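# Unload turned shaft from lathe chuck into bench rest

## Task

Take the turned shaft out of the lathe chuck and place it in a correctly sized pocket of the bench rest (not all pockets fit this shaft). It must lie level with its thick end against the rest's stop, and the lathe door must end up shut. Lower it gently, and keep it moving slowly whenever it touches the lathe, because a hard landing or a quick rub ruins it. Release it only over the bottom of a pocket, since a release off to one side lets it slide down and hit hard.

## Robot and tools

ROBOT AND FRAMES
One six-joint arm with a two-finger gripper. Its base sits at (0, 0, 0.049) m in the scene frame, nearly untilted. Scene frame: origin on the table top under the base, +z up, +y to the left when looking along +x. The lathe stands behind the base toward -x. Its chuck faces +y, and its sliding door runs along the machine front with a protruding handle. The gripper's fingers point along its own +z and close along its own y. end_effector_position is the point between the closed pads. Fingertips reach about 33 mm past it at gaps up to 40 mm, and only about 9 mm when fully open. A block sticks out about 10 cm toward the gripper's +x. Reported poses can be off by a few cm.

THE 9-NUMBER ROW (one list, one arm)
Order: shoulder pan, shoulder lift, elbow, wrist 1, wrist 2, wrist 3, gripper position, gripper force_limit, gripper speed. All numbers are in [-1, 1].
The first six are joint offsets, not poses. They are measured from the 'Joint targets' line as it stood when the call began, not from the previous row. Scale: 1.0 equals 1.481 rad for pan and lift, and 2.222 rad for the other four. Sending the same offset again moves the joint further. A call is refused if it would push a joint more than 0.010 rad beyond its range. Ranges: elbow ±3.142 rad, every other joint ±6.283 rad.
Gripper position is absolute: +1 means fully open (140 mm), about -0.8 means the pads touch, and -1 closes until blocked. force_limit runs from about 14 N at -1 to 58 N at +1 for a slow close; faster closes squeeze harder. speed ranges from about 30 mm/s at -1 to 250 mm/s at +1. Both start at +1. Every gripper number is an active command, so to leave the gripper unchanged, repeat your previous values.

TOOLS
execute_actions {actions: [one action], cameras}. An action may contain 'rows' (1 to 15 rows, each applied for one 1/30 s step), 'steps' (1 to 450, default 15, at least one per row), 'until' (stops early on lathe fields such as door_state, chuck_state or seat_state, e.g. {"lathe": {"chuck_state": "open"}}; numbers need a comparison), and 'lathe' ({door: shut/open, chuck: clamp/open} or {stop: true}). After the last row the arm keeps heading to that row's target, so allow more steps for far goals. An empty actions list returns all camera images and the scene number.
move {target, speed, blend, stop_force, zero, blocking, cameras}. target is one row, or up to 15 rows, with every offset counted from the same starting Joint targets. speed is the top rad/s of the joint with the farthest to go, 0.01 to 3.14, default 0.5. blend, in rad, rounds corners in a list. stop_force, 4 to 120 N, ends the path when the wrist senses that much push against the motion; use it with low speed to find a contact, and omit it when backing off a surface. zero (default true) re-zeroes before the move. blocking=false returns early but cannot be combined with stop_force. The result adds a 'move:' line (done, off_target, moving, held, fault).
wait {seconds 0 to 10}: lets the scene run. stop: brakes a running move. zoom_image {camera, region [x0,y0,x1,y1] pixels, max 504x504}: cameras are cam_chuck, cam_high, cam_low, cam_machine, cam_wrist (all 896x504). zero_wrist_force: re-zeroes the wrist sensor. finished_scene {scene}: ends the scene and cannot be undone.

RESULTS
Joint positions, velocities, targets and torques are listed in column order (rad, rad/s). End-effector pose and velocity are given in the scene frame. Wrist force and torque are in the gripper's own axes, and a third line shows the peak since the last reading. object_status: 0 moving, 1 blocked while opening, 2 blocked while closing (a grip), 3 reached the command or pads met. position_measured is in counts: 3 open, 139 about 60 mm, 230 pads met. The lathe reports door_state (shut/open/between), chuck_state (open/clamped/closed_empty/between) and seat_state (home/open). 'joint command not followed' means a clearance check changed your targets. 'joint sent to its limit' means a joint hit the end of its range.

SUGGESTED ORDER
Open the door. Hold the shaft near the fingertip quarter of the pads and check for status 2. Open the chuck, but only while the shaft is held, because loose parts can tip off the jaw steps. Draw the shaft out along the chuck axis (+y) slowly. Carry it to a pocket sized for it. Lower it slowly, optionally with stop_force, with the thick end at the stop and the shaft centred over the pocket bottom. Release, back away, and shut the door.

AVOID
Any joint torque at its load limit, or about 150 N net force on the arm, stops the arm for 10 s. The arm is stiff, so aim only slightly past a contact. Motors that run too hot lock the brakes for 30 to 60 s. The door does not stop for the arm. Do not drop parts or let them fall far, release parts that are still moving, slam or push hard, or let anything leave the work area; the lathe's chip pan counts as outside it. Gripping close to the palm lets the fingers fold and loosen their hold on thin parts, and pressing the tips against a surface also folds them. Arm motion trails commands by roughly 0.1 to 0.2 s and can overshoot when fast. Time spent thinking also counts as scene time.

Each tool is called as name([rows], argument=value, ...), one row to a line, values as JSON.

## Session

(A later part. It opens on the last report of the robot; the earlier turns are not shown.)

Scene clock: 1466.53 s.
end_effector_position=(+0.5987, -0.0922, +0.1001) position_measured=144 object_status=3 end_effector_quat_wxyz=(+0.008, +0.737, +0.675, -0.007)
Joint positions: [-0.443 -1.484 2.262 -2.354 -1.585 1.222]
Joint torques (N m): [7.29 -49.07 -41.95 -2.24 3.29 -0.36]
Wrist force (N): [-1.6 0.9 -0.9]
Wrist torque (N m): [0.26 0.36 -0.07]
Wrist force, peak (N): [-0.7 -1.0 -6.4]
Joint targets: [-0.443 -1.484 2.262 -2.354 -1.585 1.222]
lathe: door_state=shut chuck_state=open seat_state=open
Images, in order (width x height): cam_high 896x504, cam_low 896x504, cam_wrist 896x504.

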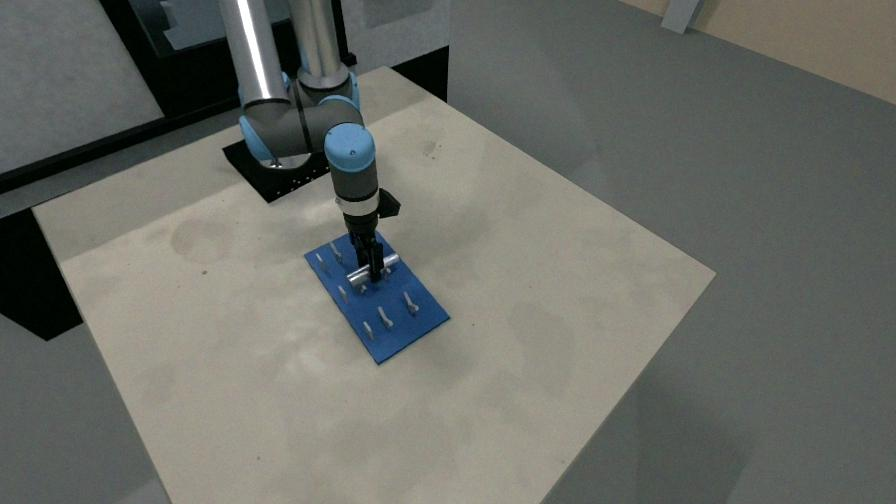

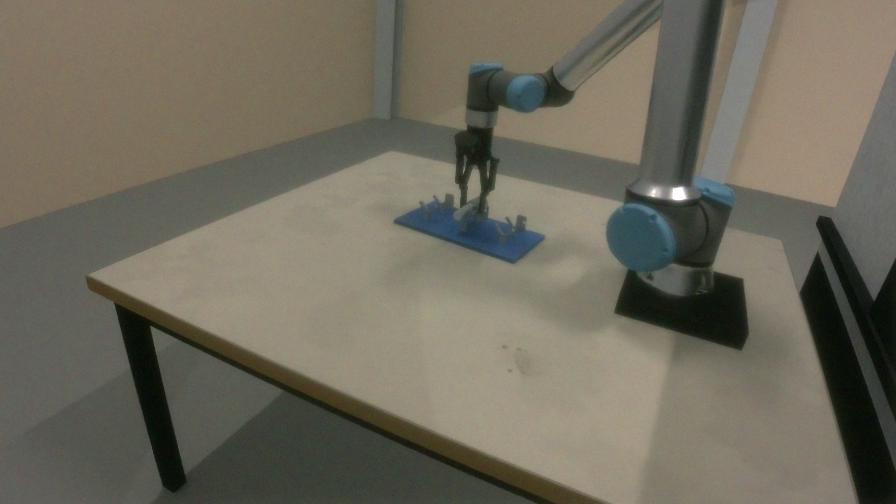

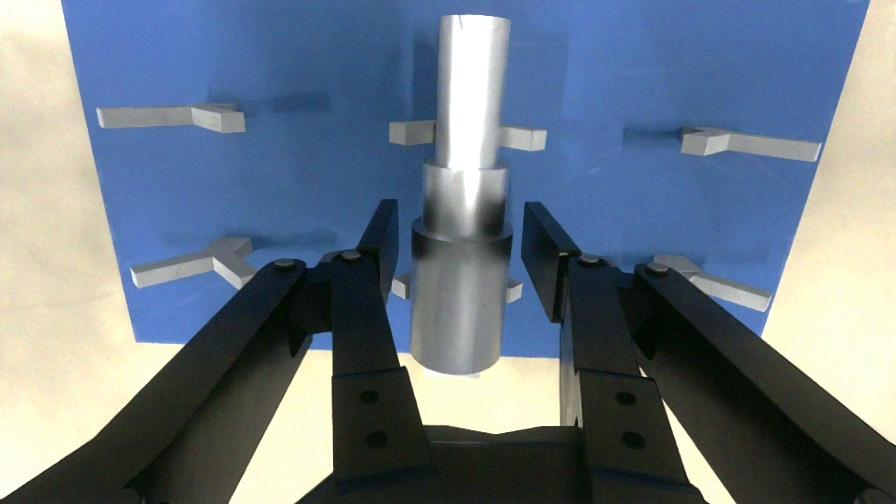

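move(target=[-0.00549, -0.0707, -0.0332, 0.0827, 0.0064, -0.00396, -0.12, -1, -1], speed=0.1, stop_force=8, cameras=["cam_wrist"])

Scene clock: 1504.03 s.
end_effector_position=(+0.5989, -0.0918, +0.1803) position_measured=144 object_status=3 end_effector_quat_wxyz=(+0.002, +0.737, +0.676, -0.001)
Joint positions: [-0.451 -1.589 2.188 -2.17 -1.571 1.213]
Joint torques (N m): [4.01 -26.28 -36.36 -7.33 -2.22 0.21]
Wrist force (N): [-1.7 1.3 -0.5]
Wrist torque (N m): [0.33 0.35 0.03]
Wrist force, peak (N): [-2.3 1.2 -1.0]
Joint targets: [-0.451 -1.589 2.188 -2.170 -1.571 1.213]
lathe: door_state=shut chuck_state=open seat_state=open
move: done
Images, in order (width x height): cam_wrist 896x504.

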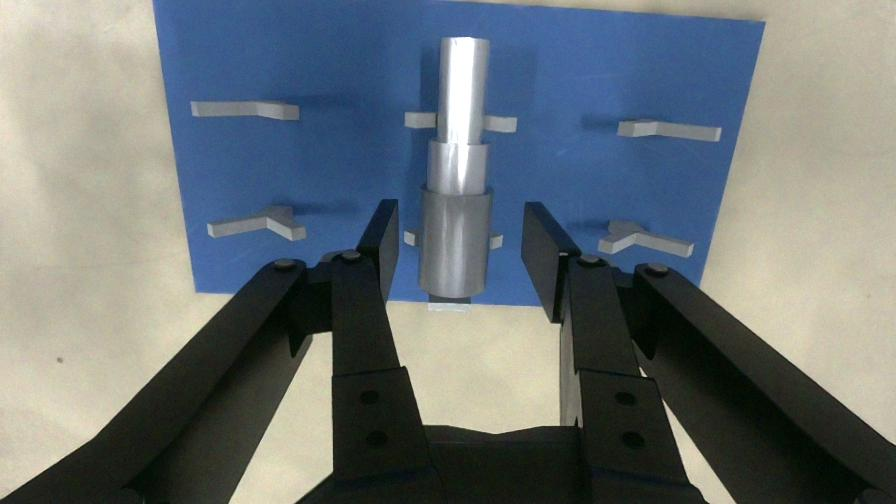

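zoom_image(camera="cam_wrist", region=[360, 10, 560, 330])

Scaled by 1.575 from the camera's 896x504 image, which has a finer 1280x720 frame.

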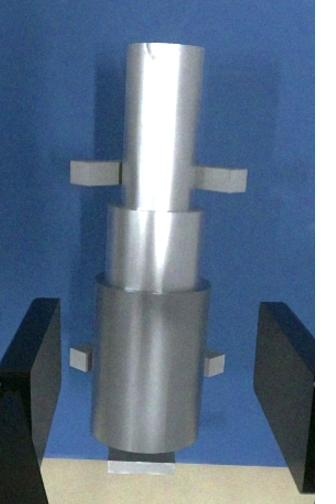

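move(target=[0.12899, 0.0038, -0.0025, 0, 0, 0.08596, -1, -1, 0], speed=0.2, cameras=["cam_wrist"])

Scene clock: 1518.43 s.
end_effector_position=(+0.6088, +0.0228, +0.1797) position_measured=233 object_status=3 end_effector_quat_wxyz=(+0.002, +0.737, +0.676, -0.001)
Joint positions: [-0.26 -1.583 2.183 -2.17 -1.571 1.404]
Joint torques (N m): [3.38 -34.65 -46.68 -6.04 -0.01 -1.36]
Wrist force (N): [-1.5 1.2 -0.6]
Wrist torque (N m): [0.28 0.30 0.02]
Wrist force, peak (N): [-4.1 1.0 -0.9]
Joint targets: [-0.260 -1.583 2.183 -2.170 -1.571 1.404]
lathe: door_state=shut chuck_state=open seat_state=open
move: done
Images, in order (width x height): cam_wrist 896x504.

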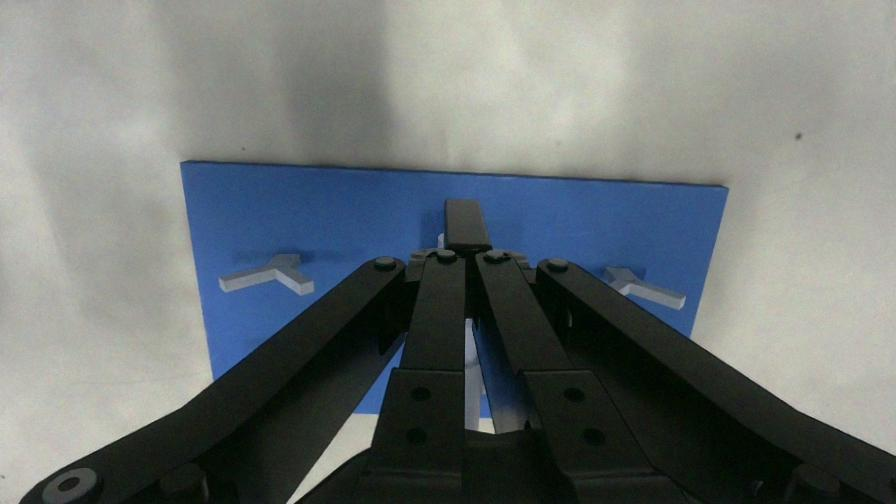

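move(target=[0.0046, 0.0677, 0.0308, -0.0759, 0, 0.0031, -1, -1, 0], speed=0.06, stop_force=5, cameras=["cam_wrist","cam_high","cam_low"])

zoom_image(camera="cam_high", region=[310, 200, 430, 320])

zoom_image(camera="cam_low", region=[400, 160, 560, 270])

Scene clock: 1536.60 s.
end_effector_position=(+0.6093, +0.0265, +0.1027) position_measured=233 object_status=3 end_effector_quat_wxyz=(+0.002, +0.737, +0.676, -0.001)
Joint positions: [-0.253 -1.483 2.251 -2.339 -1.571 1.411]
Joint torques (N m): [-2.11 -54.18 -46.96 -0.27 2.9 -0.45]
Wrist force (N): [-2.0 1.2 -0.8]
Wrist torque (N m): [0.30 0.45 -0.12]
Wrist force, peak (N): [-2.0 1.4 -0.9]
Joint targets: [-0.253 -1.483 2.251 -2.339 -1.571 1.411]
lathe: door_state=shut chuck_state=open seat_state=open
move: done
Images, in order (width x height): cam_high 896x504, cam_low 896x504, cam_wrist 896x504.

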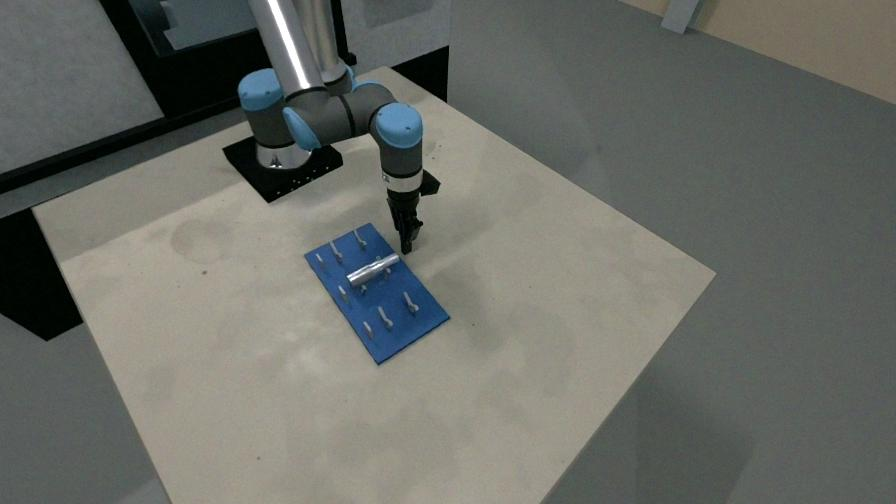

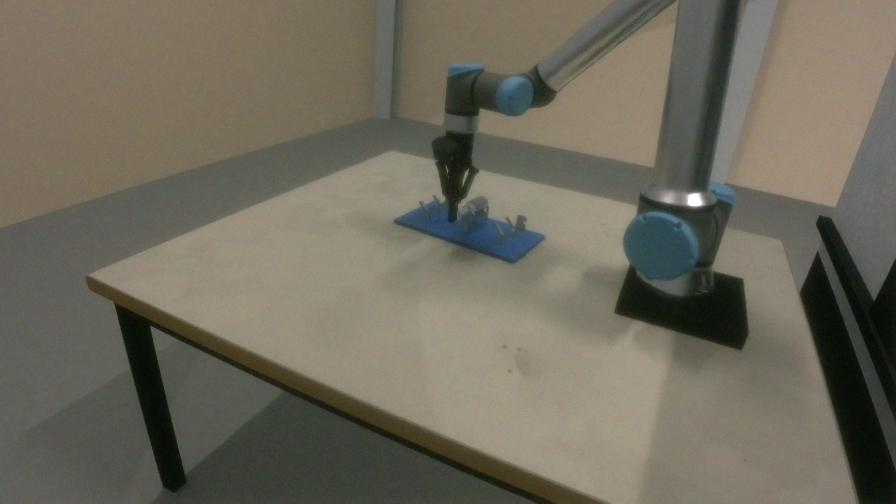

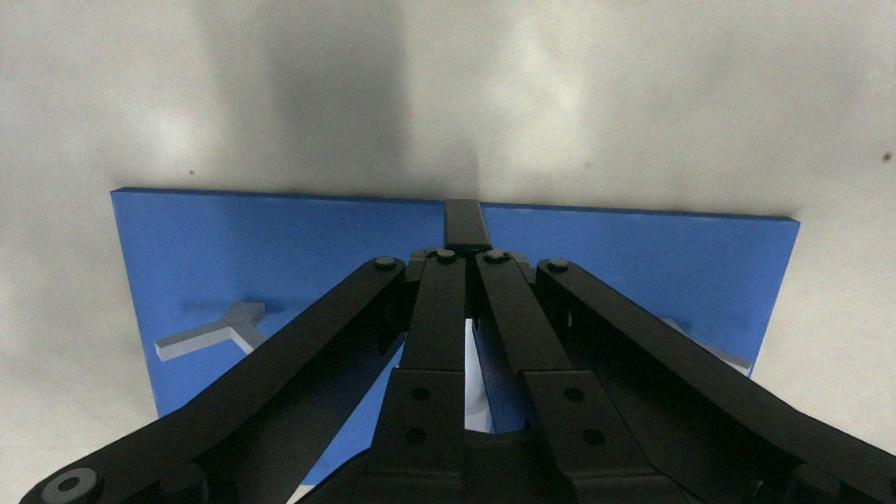

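Scaled by 4.200 from the camera's 896x504 image, which has a finer 1280x720 frame.

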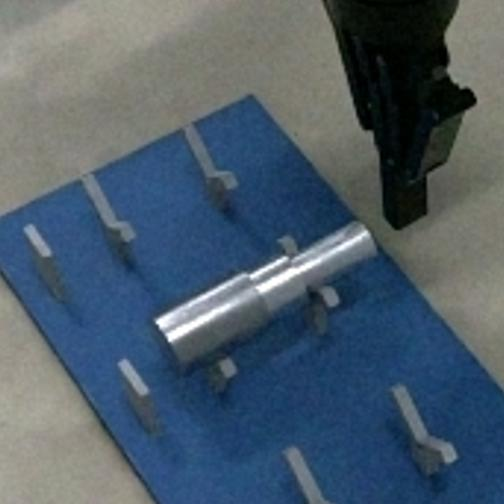

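Scaled by 3.150 from the camera's 896x504 image, which has a finer 1280x720 frame.

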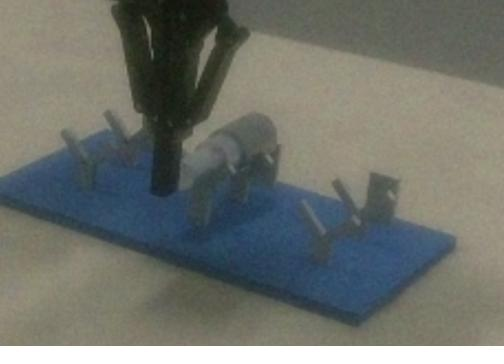

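move(target=[-0.0342, -0.0034, 0.0025, -0.0003, 0, -0.0228, -1, -1, 0], speed=0.01, stop_force=4, cameras=["cam_wrist","cam_high","cam_low"])

zoom_image(camera="cam_high", region=[310, 200, 430, 320])

zoom_image(camera="cam_low", region=[400, 160, 560, 270])

Scene clock: 1558.37 s.
end_effector_position=(+0.6077, +0.0061, +0.1029) position_measured=233 object_status=3 end_effector_quat_wxyz=(+0.002, +0.737, +0.676, -0.001)
Joint positions: [-0.287 -1.487 2.255 -2.339 -1.571 1.377]
Joint torques (N m): [9.32 -39.5 -42.18 -6.99 -2.42 1.77]
Wrist force (N): [-0.3 1.9 -1.6]
Wrist torque (N m): [0.32 0.45 0.02]
Wrist force, peak (N): [3.2 1.1 -2.6]
Joint targets: [-0.287 -1.486 2.255 -2.339 -1.571 1.377]
lathe: door_state=shut chuck_state=open seat_state=open
move: contact; the shoulder pan is farthest, 0.016 rad from its target
Images, in order (width x height): cam_high 896x504, cam_low 896x504, cam_wrist 896x504.

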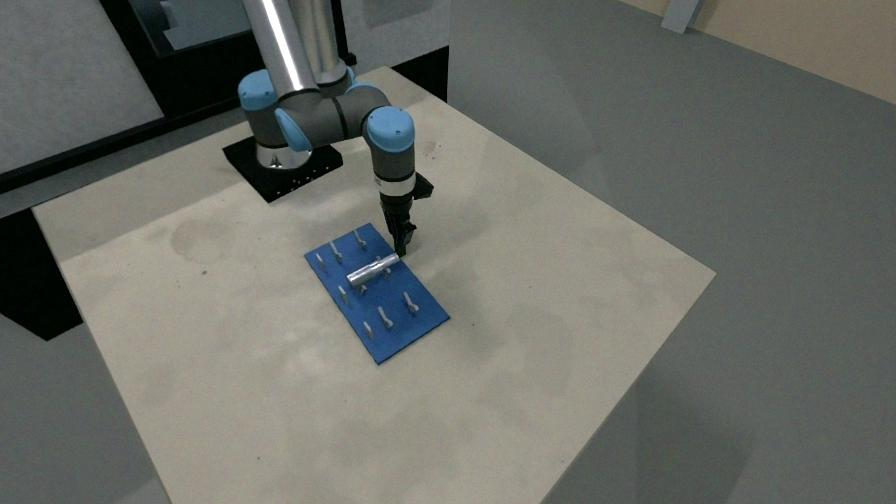

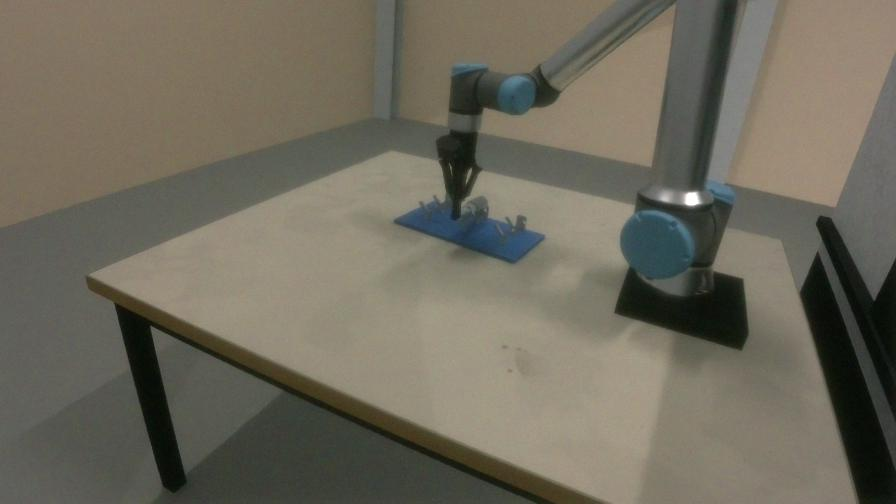

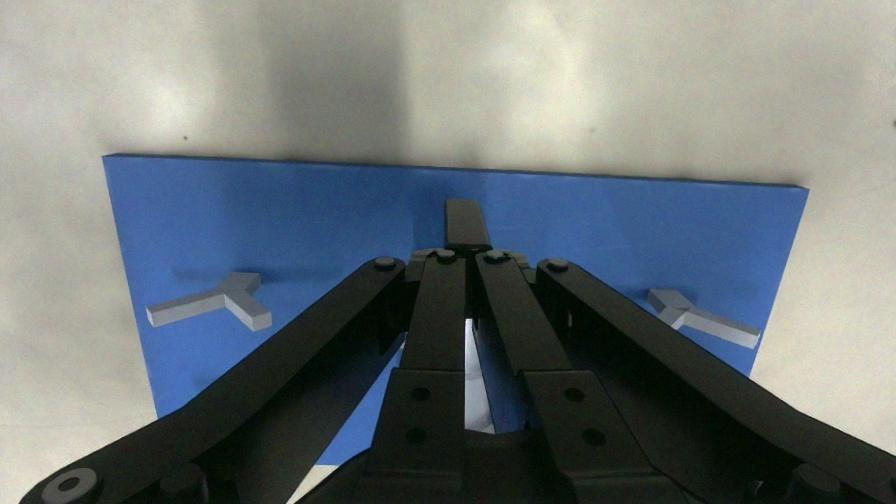

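Scaled by 4.200 from the camera's 896x504 image, which has a finer 1280x720 frame.

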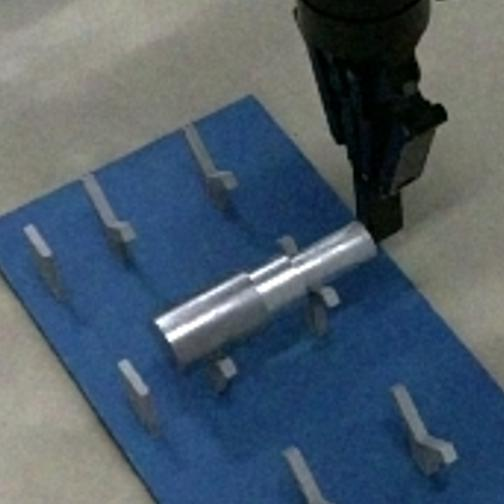

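Scaled by 3.150 from the camera's 896x504 image, which has a finer 1280x720 frame.

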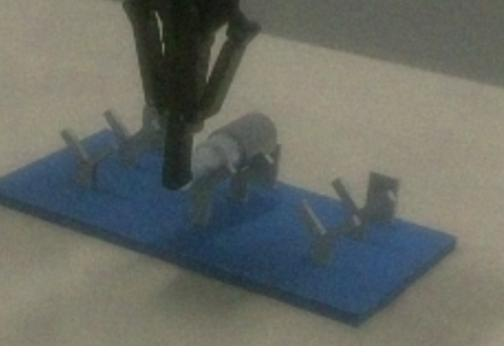

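move(target=[-0.0316, -0.0024, 0.0018, -0.0002, 0, -0.0211, -1, -1, 0], speed=0.008, stop_force=8, cameras=["cam_wrist","cam_high","cam_low"])

zoom_image(camera="cam_high", region=[310, 200, 430, 320])

zoom_image(camera="cam_low", region=[400, 160, 560, 270])

speed must be a number from 0.01 to 3.14 (rad/s); nothing of the call was run

Scaled by 4.200 from the camera's 896x504 image, which has a finer 1280x720 frame.

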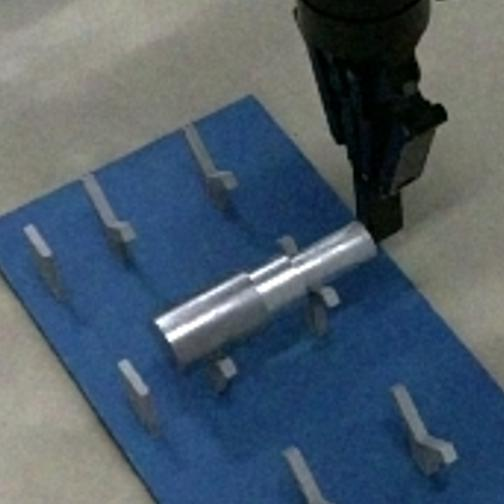

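Scaled by 3.150 from the camera's 896x504 image, which has a finer 1280x720 frame.

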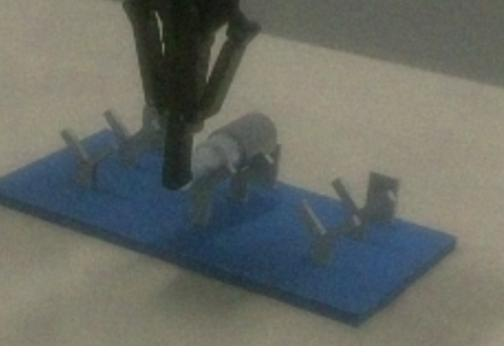

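move(target=[-0.0316, -0.0024, 0.0018, -0.0002, 0, -0.0211, -1, -1, 0], speed=0.01, stop_force=8, cameras=["cam_wrist","cam_high","cam_low"])

zoom_image(camera="cam_high", region=[310, 200, 430, 320])

zoom_image(camera="cam_low", region=[400, 160, 560, 270])

Scene clock: 1582.03 s.
end_effector_position=(+0.6058, -0.0152, +0.1030) position_measured=233 object_status=3 end_effector_quat_wxyz=(+0.002, +0.737, +0.676, -0.001)
Joint positions: [-0.323 -1.489 2.258 -2.339 -1.571 1.341]
Joint torques (N m): [3.92 -35.94 -42.24 -8.02 -3.36 1.54]
Wrist force (N): [8.5 0.9 -4.4]
Wrist torque (N m): [0.36 0.75 0.09]
Wrist force, peak (N): [15.8 -1.8 -6.3]
Joint targets: [-0.323 -1.489 2.258 -2.339 -1.571 1.341]
lathe: door_state=shut chuck_state=open seat_state=open
move: contact; the wrist 3 is farthest, 0.011 rad from its target
Images, in order (width x height): cam_high 896x504, cam_low 896x504, cam_wrist 896x504.

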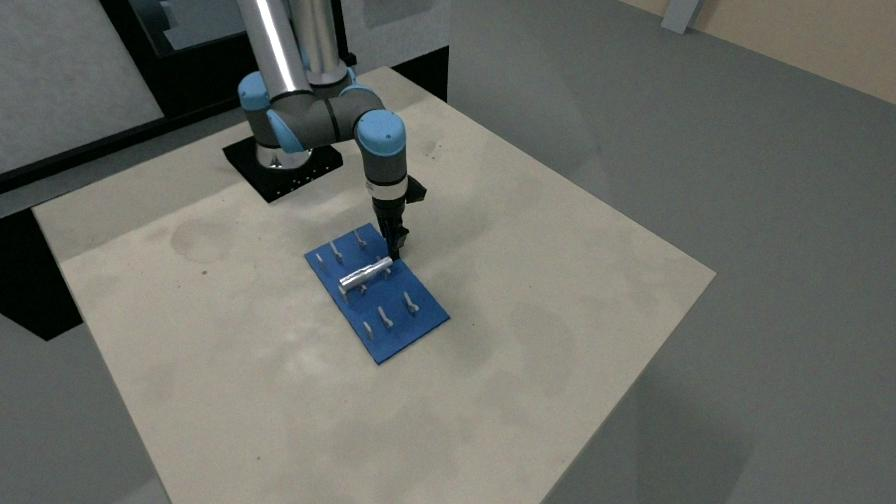

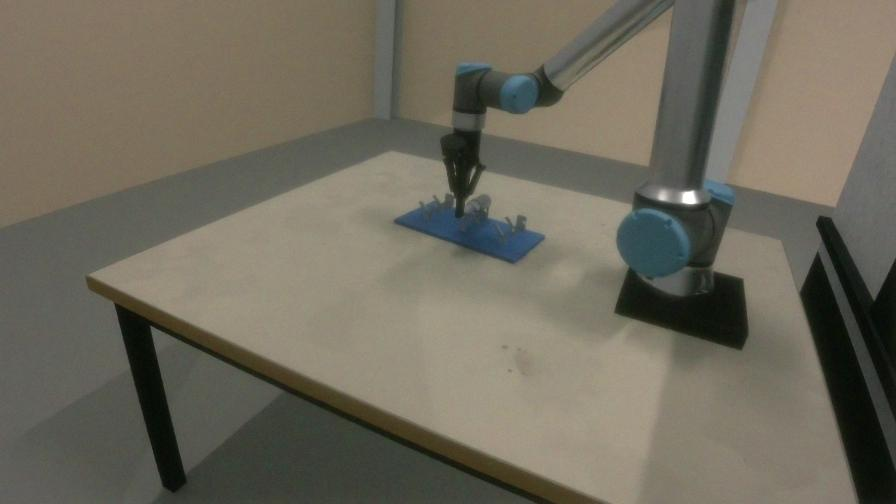

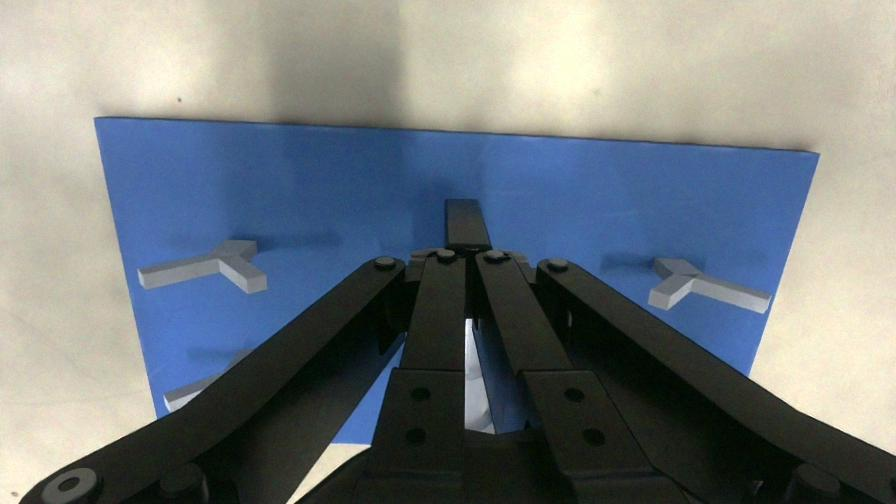

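Scaled by 4.200 from the camera's 896x504 image, which has a finer 1280x720 frame.

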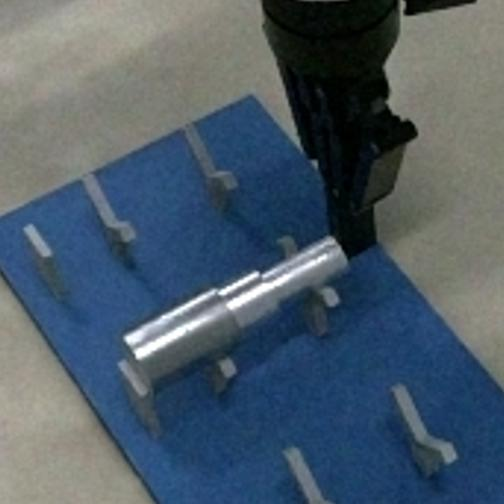

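Scaled by 3.150 from the camera's 896x504 image, which has a finer 1280x720 frame.

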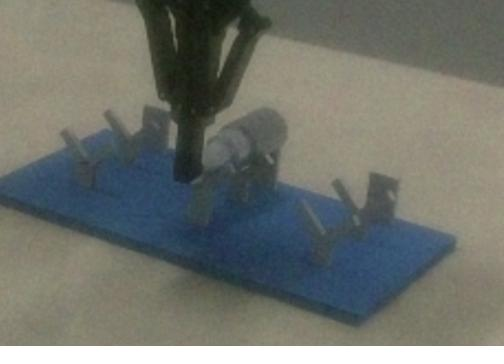

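move([
  [0.019, 0.0014, -0.0011, 0.0001, 0, 0.0127, -1, -1, 0],
  [0.019, -0.0663, -0.0319, 0.076, 0, 0.0127, -1, -1, 0],
], speed=[0.03, 0.15])

Scene clock: 1594.20 s.
end_effector_position=(+0.6068, +0.0020, +0.1798) position_measured=233 object_status=3 end_effector_quat_wxyz=(+0.002, +0.737, +0.676, -0.001) end_effector_velocity=(+0.002, +0.000, -0.001) end_effector_angular_velocity=(-0.001, -0.004, -0.001)
Joint positions: [-0.295 -1.587 2.187 -2.17 -1.571 1.369]
Joint velocities: [0.001 0.002 0.001 -0.008 0 0.002]
Joint torques (N m): [-10.14 -29.5 -35.56 -7.41 3.23 -2.09]
Wrist force (N): [-1.5 0.9 -1.5]
Wrist torque (N m): [0.21 0.29 -0.18]
Wrist force, peak (N): [8.3 0.7 -4.8]
Joint targets: [-0.295 -1.587 2.187 -2.171 -1.571 1.369]
lathe: door_state=shut chuck_state=open seat_state=open
move: done

move(target=[-0.1053, -0.02, 0, 0.0133, 0, -0.0702, 0.6, -1, 0], speed=0.15, cameras=["cam_wrist"])

zoom_image(camera="cam_wrist", region=[340, 10, 580, 330])

Scene clock: 1601.77 s.
end_effector_position=(+0.5916, -0.0884, +0.1937) position_measured=53 object_status=3 end_effector_quat_wxyz=(+0.002, +0.737, +0.676, -0.001)
Joint positions: [-0.451 -1.617 2.187 -2.141 -1.571 1.213]
Joint torques (N m): [6.11 -27.75 -48.65 -6.13 3.39 1.9]
Wrist force (N): [-1.8 0.9 -1.2]
Wrist torque (N m): [0.24 0.38 -0.17]
Wrist force, peak (N): [-3.7 0.7 -1.9]
Joint targets: [-0.451 -1.617 2.187 -2.141 -1.571 1.213]
lathe: door_state=shut chuck_state=open seat_state=open
move: done
Images, in order (width x height): cam_wrist 896x504.

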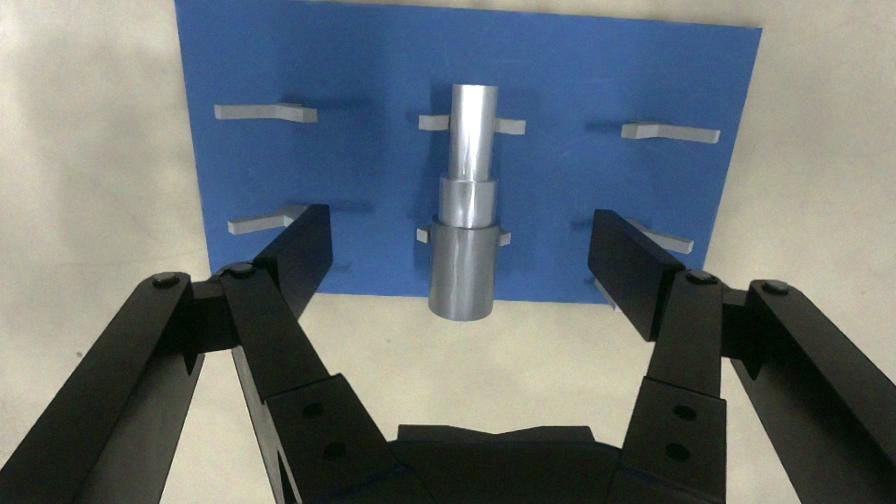

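Scaled by 1.575 from the camera's 896x504 image, which has a finer 1280x720 frame.

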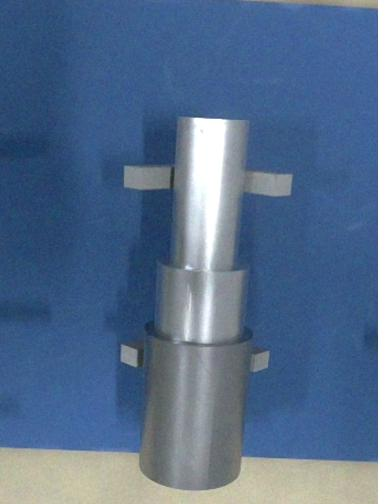

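execute_actions(actions=[], cameras=["cam_low","cam_high","cam_machine"])

zoom_image(camera="cam_low", region=[420, 170, 520, 250])

zoom_image(camera="cam_high", region=[310, 220, 430, 320])

Scene clock: 1628.30 s.
end_effector_position=(+0.5917, -0.0885, +0.1937) position_measured=53 object_status=3 end_effector_quat_wxyz=(+0.002, +0.737, +0.676, -0.001)
Joint positions: [-0.451 -1.617 2.187 -2.141 -1.571 1.213]
Joint velocities: within noise
Joint torques (N m): [-9.9 -28.78 -48.03 -7.16 -2.14 -0.45]
Wrist force (N): [-1.7 0.9 -1.4]
Wrist torque (N m): [0.21 0.35 -0.16]
Wrist force, peak (N): [-1.9 1.0 -1.8]
Joint targets: [-0.451 -1.617 2.187 -2.141 -1.571 1.213]
Tool commands: gripper/position=+0.6 gripper/force_limit=-1.0 gripper/speed=+0.0
lathe: door_state=shut chuck_state=open seat_state=open
Images, in order (width x height): cam_high 896x504, cam_low 896x504, cam_machine 896x504.

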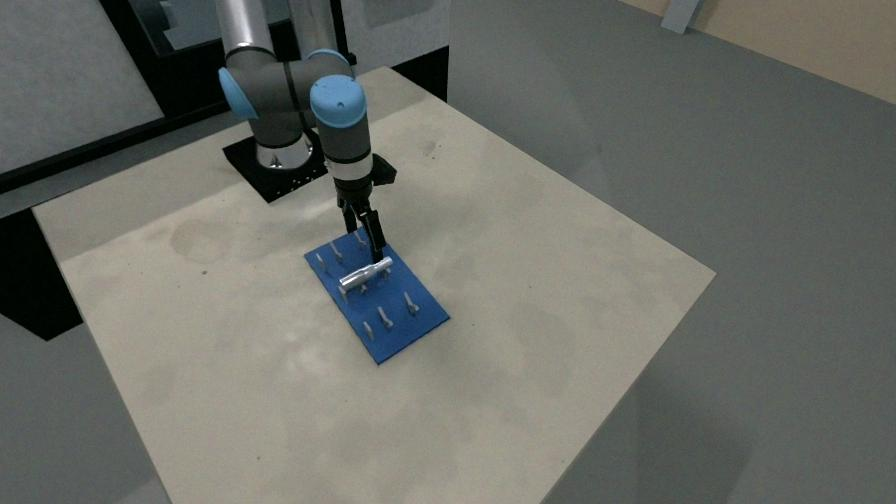

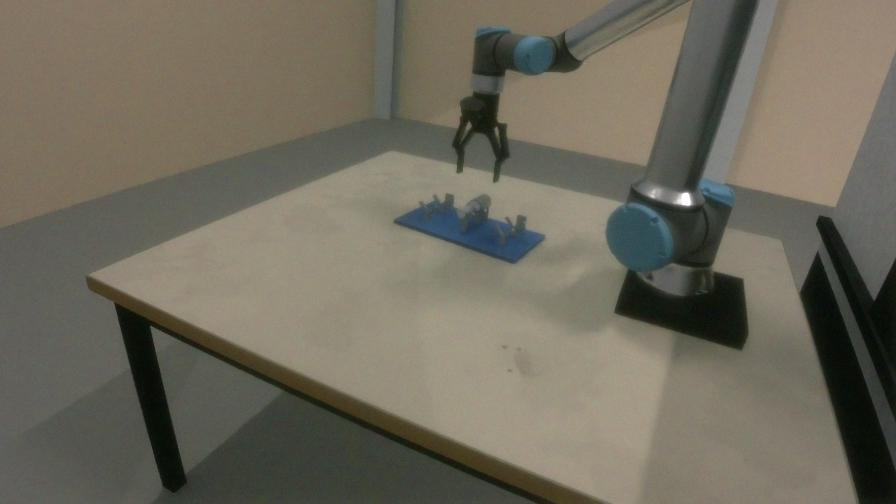

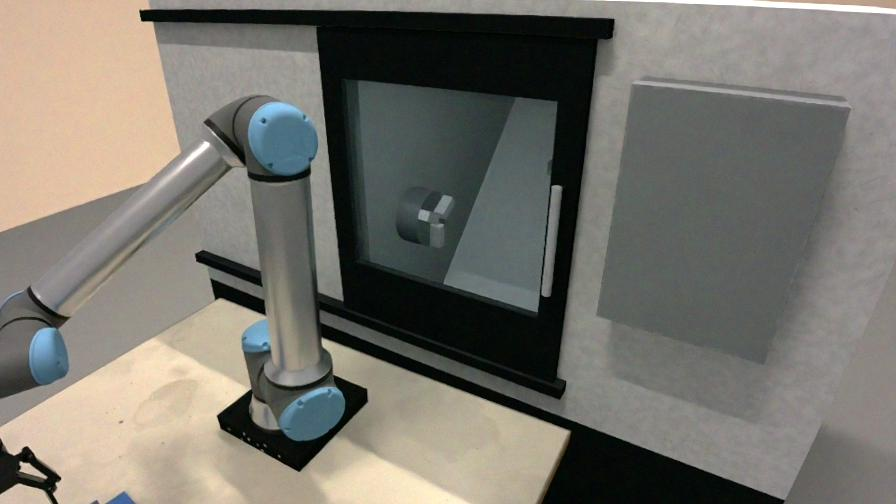

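Scaled by 5.040 from the camera's 896x504 image, which has a finer 1280x720 frame.

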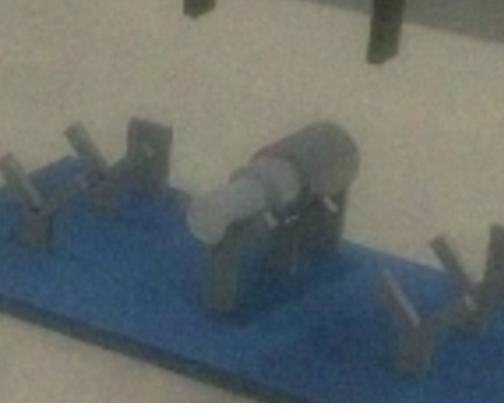

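Scaled by 4.200 from the camera's 896x504 image, which has a finer 1280x720 frame.

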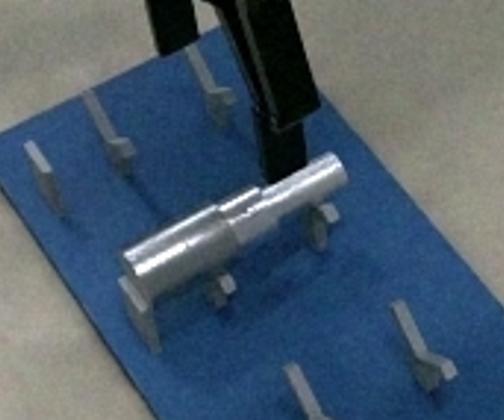

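move(target=[0.1364, 0.4821, -0.4581, 0.5293, -0.0864, -0.5459, 0.6, -1, 0], speed=0.6, cameras=["cam_wrist"])

zoom_image(camera="cam_wrist", region=[330, 120, 570, 320])

Scene clock: 1669.27 s.
end_effector_position=(+0.7558, -0.0737, +0.2546) position_measured=53 object_status=3 end_effector_quat_wxyz=(-0.427, +0.070, +0.901, -0.038)
Joint positions: [-0.249 -0.903 1.169 -0.965 -1.763 0]
Joint torques (N m): [-7.15 -83.53 -51.7 1.43 2.9 -1.94]
Wrist force (N): [-2.9 0.9 -1.7]
Wrist torque (N m): [-0.02 0.61 0.34]
Wrist force, peak (N): [-4.2 2.6 -3.0]
Joint targets: [-0.249 -0.903 1.169 -0.965 -1.763 0.000]
lathe: door_state=shut chuck_state=open seat_state=open
move: done
Images, in order (width x height): cam_wrist 896x504.

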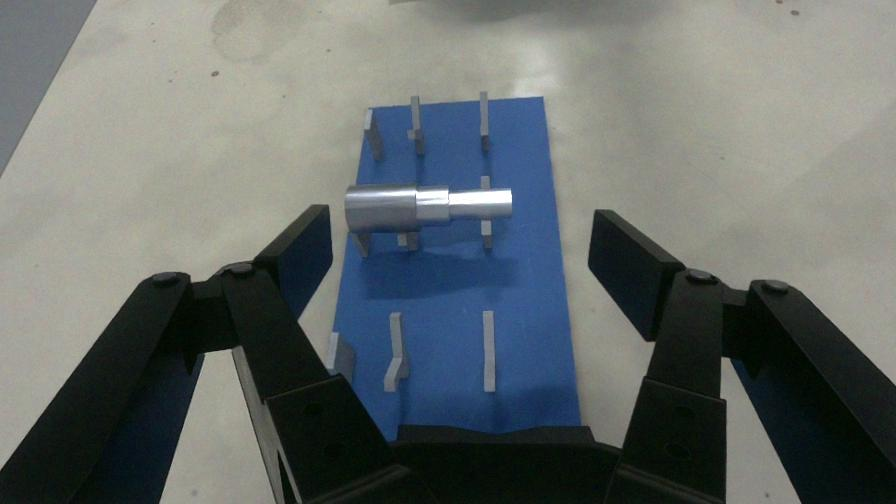

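Scaled by 2.100 from the camera's 896x504 image, which has a finer 1280x720 frame.

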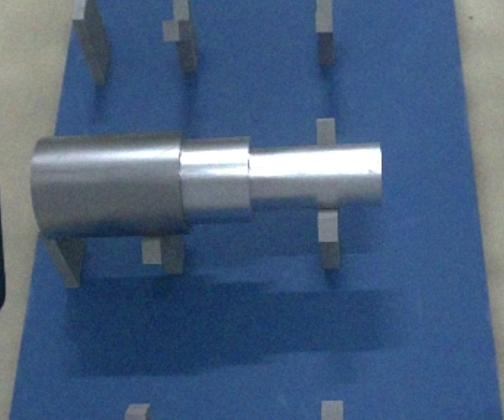

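move(target=[0.0297, 0.4031, -0.248, 0.2943, -0.0063, 0, 0.6, -1, 0], speed=0.5, cameras=["cam_wrist"])

zoom_image(camera="cam_wrist", region=[280, 170, 520, 410])

Scene clock: 1697.03 s.
end_effector_position=(+0.7995, -0.0540, +0.1202) position_measured=53 object_status=3 end_effector_quat_wxyz=(+0.707, +0.001, -0.707, +0.004)
Joint positions: [-0.205 -0.306 0.618 -0.311 -1.777 0]
Joint torques (N m): [-13.16 -106.17 -44.89 4.17 0.34 -2.2]
Wrist force (N): [-2.4 0.4 -0.9]
Wrist torque (N m): [-0.37 0.62 0.33]
Wrist force, peak (N): [-5.9 0.3 -1.4]
Joint targets: [-0.205 -0.306 0.618 -0.311 -1.777 0.000]
lathe: door_state=shut chuck_state=open seat_state=open
move: done
Images, in order (width x height): cam_wrist 896x504.

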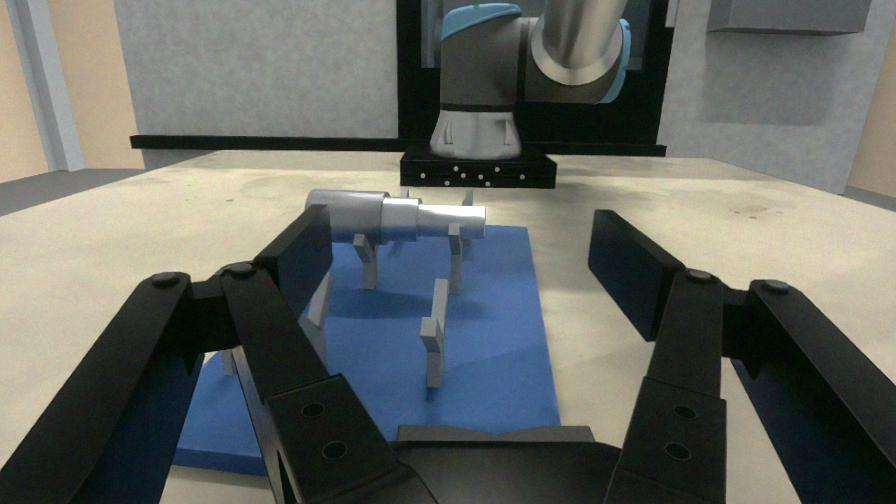

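Scaled by 2.100 from the camera's 896x504 image, which has a finer 1280x720 frame.

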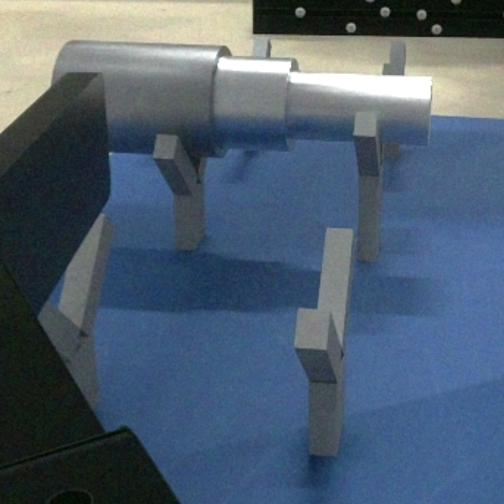

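finished_scene(scene=1)

The scene is finished: the task was done.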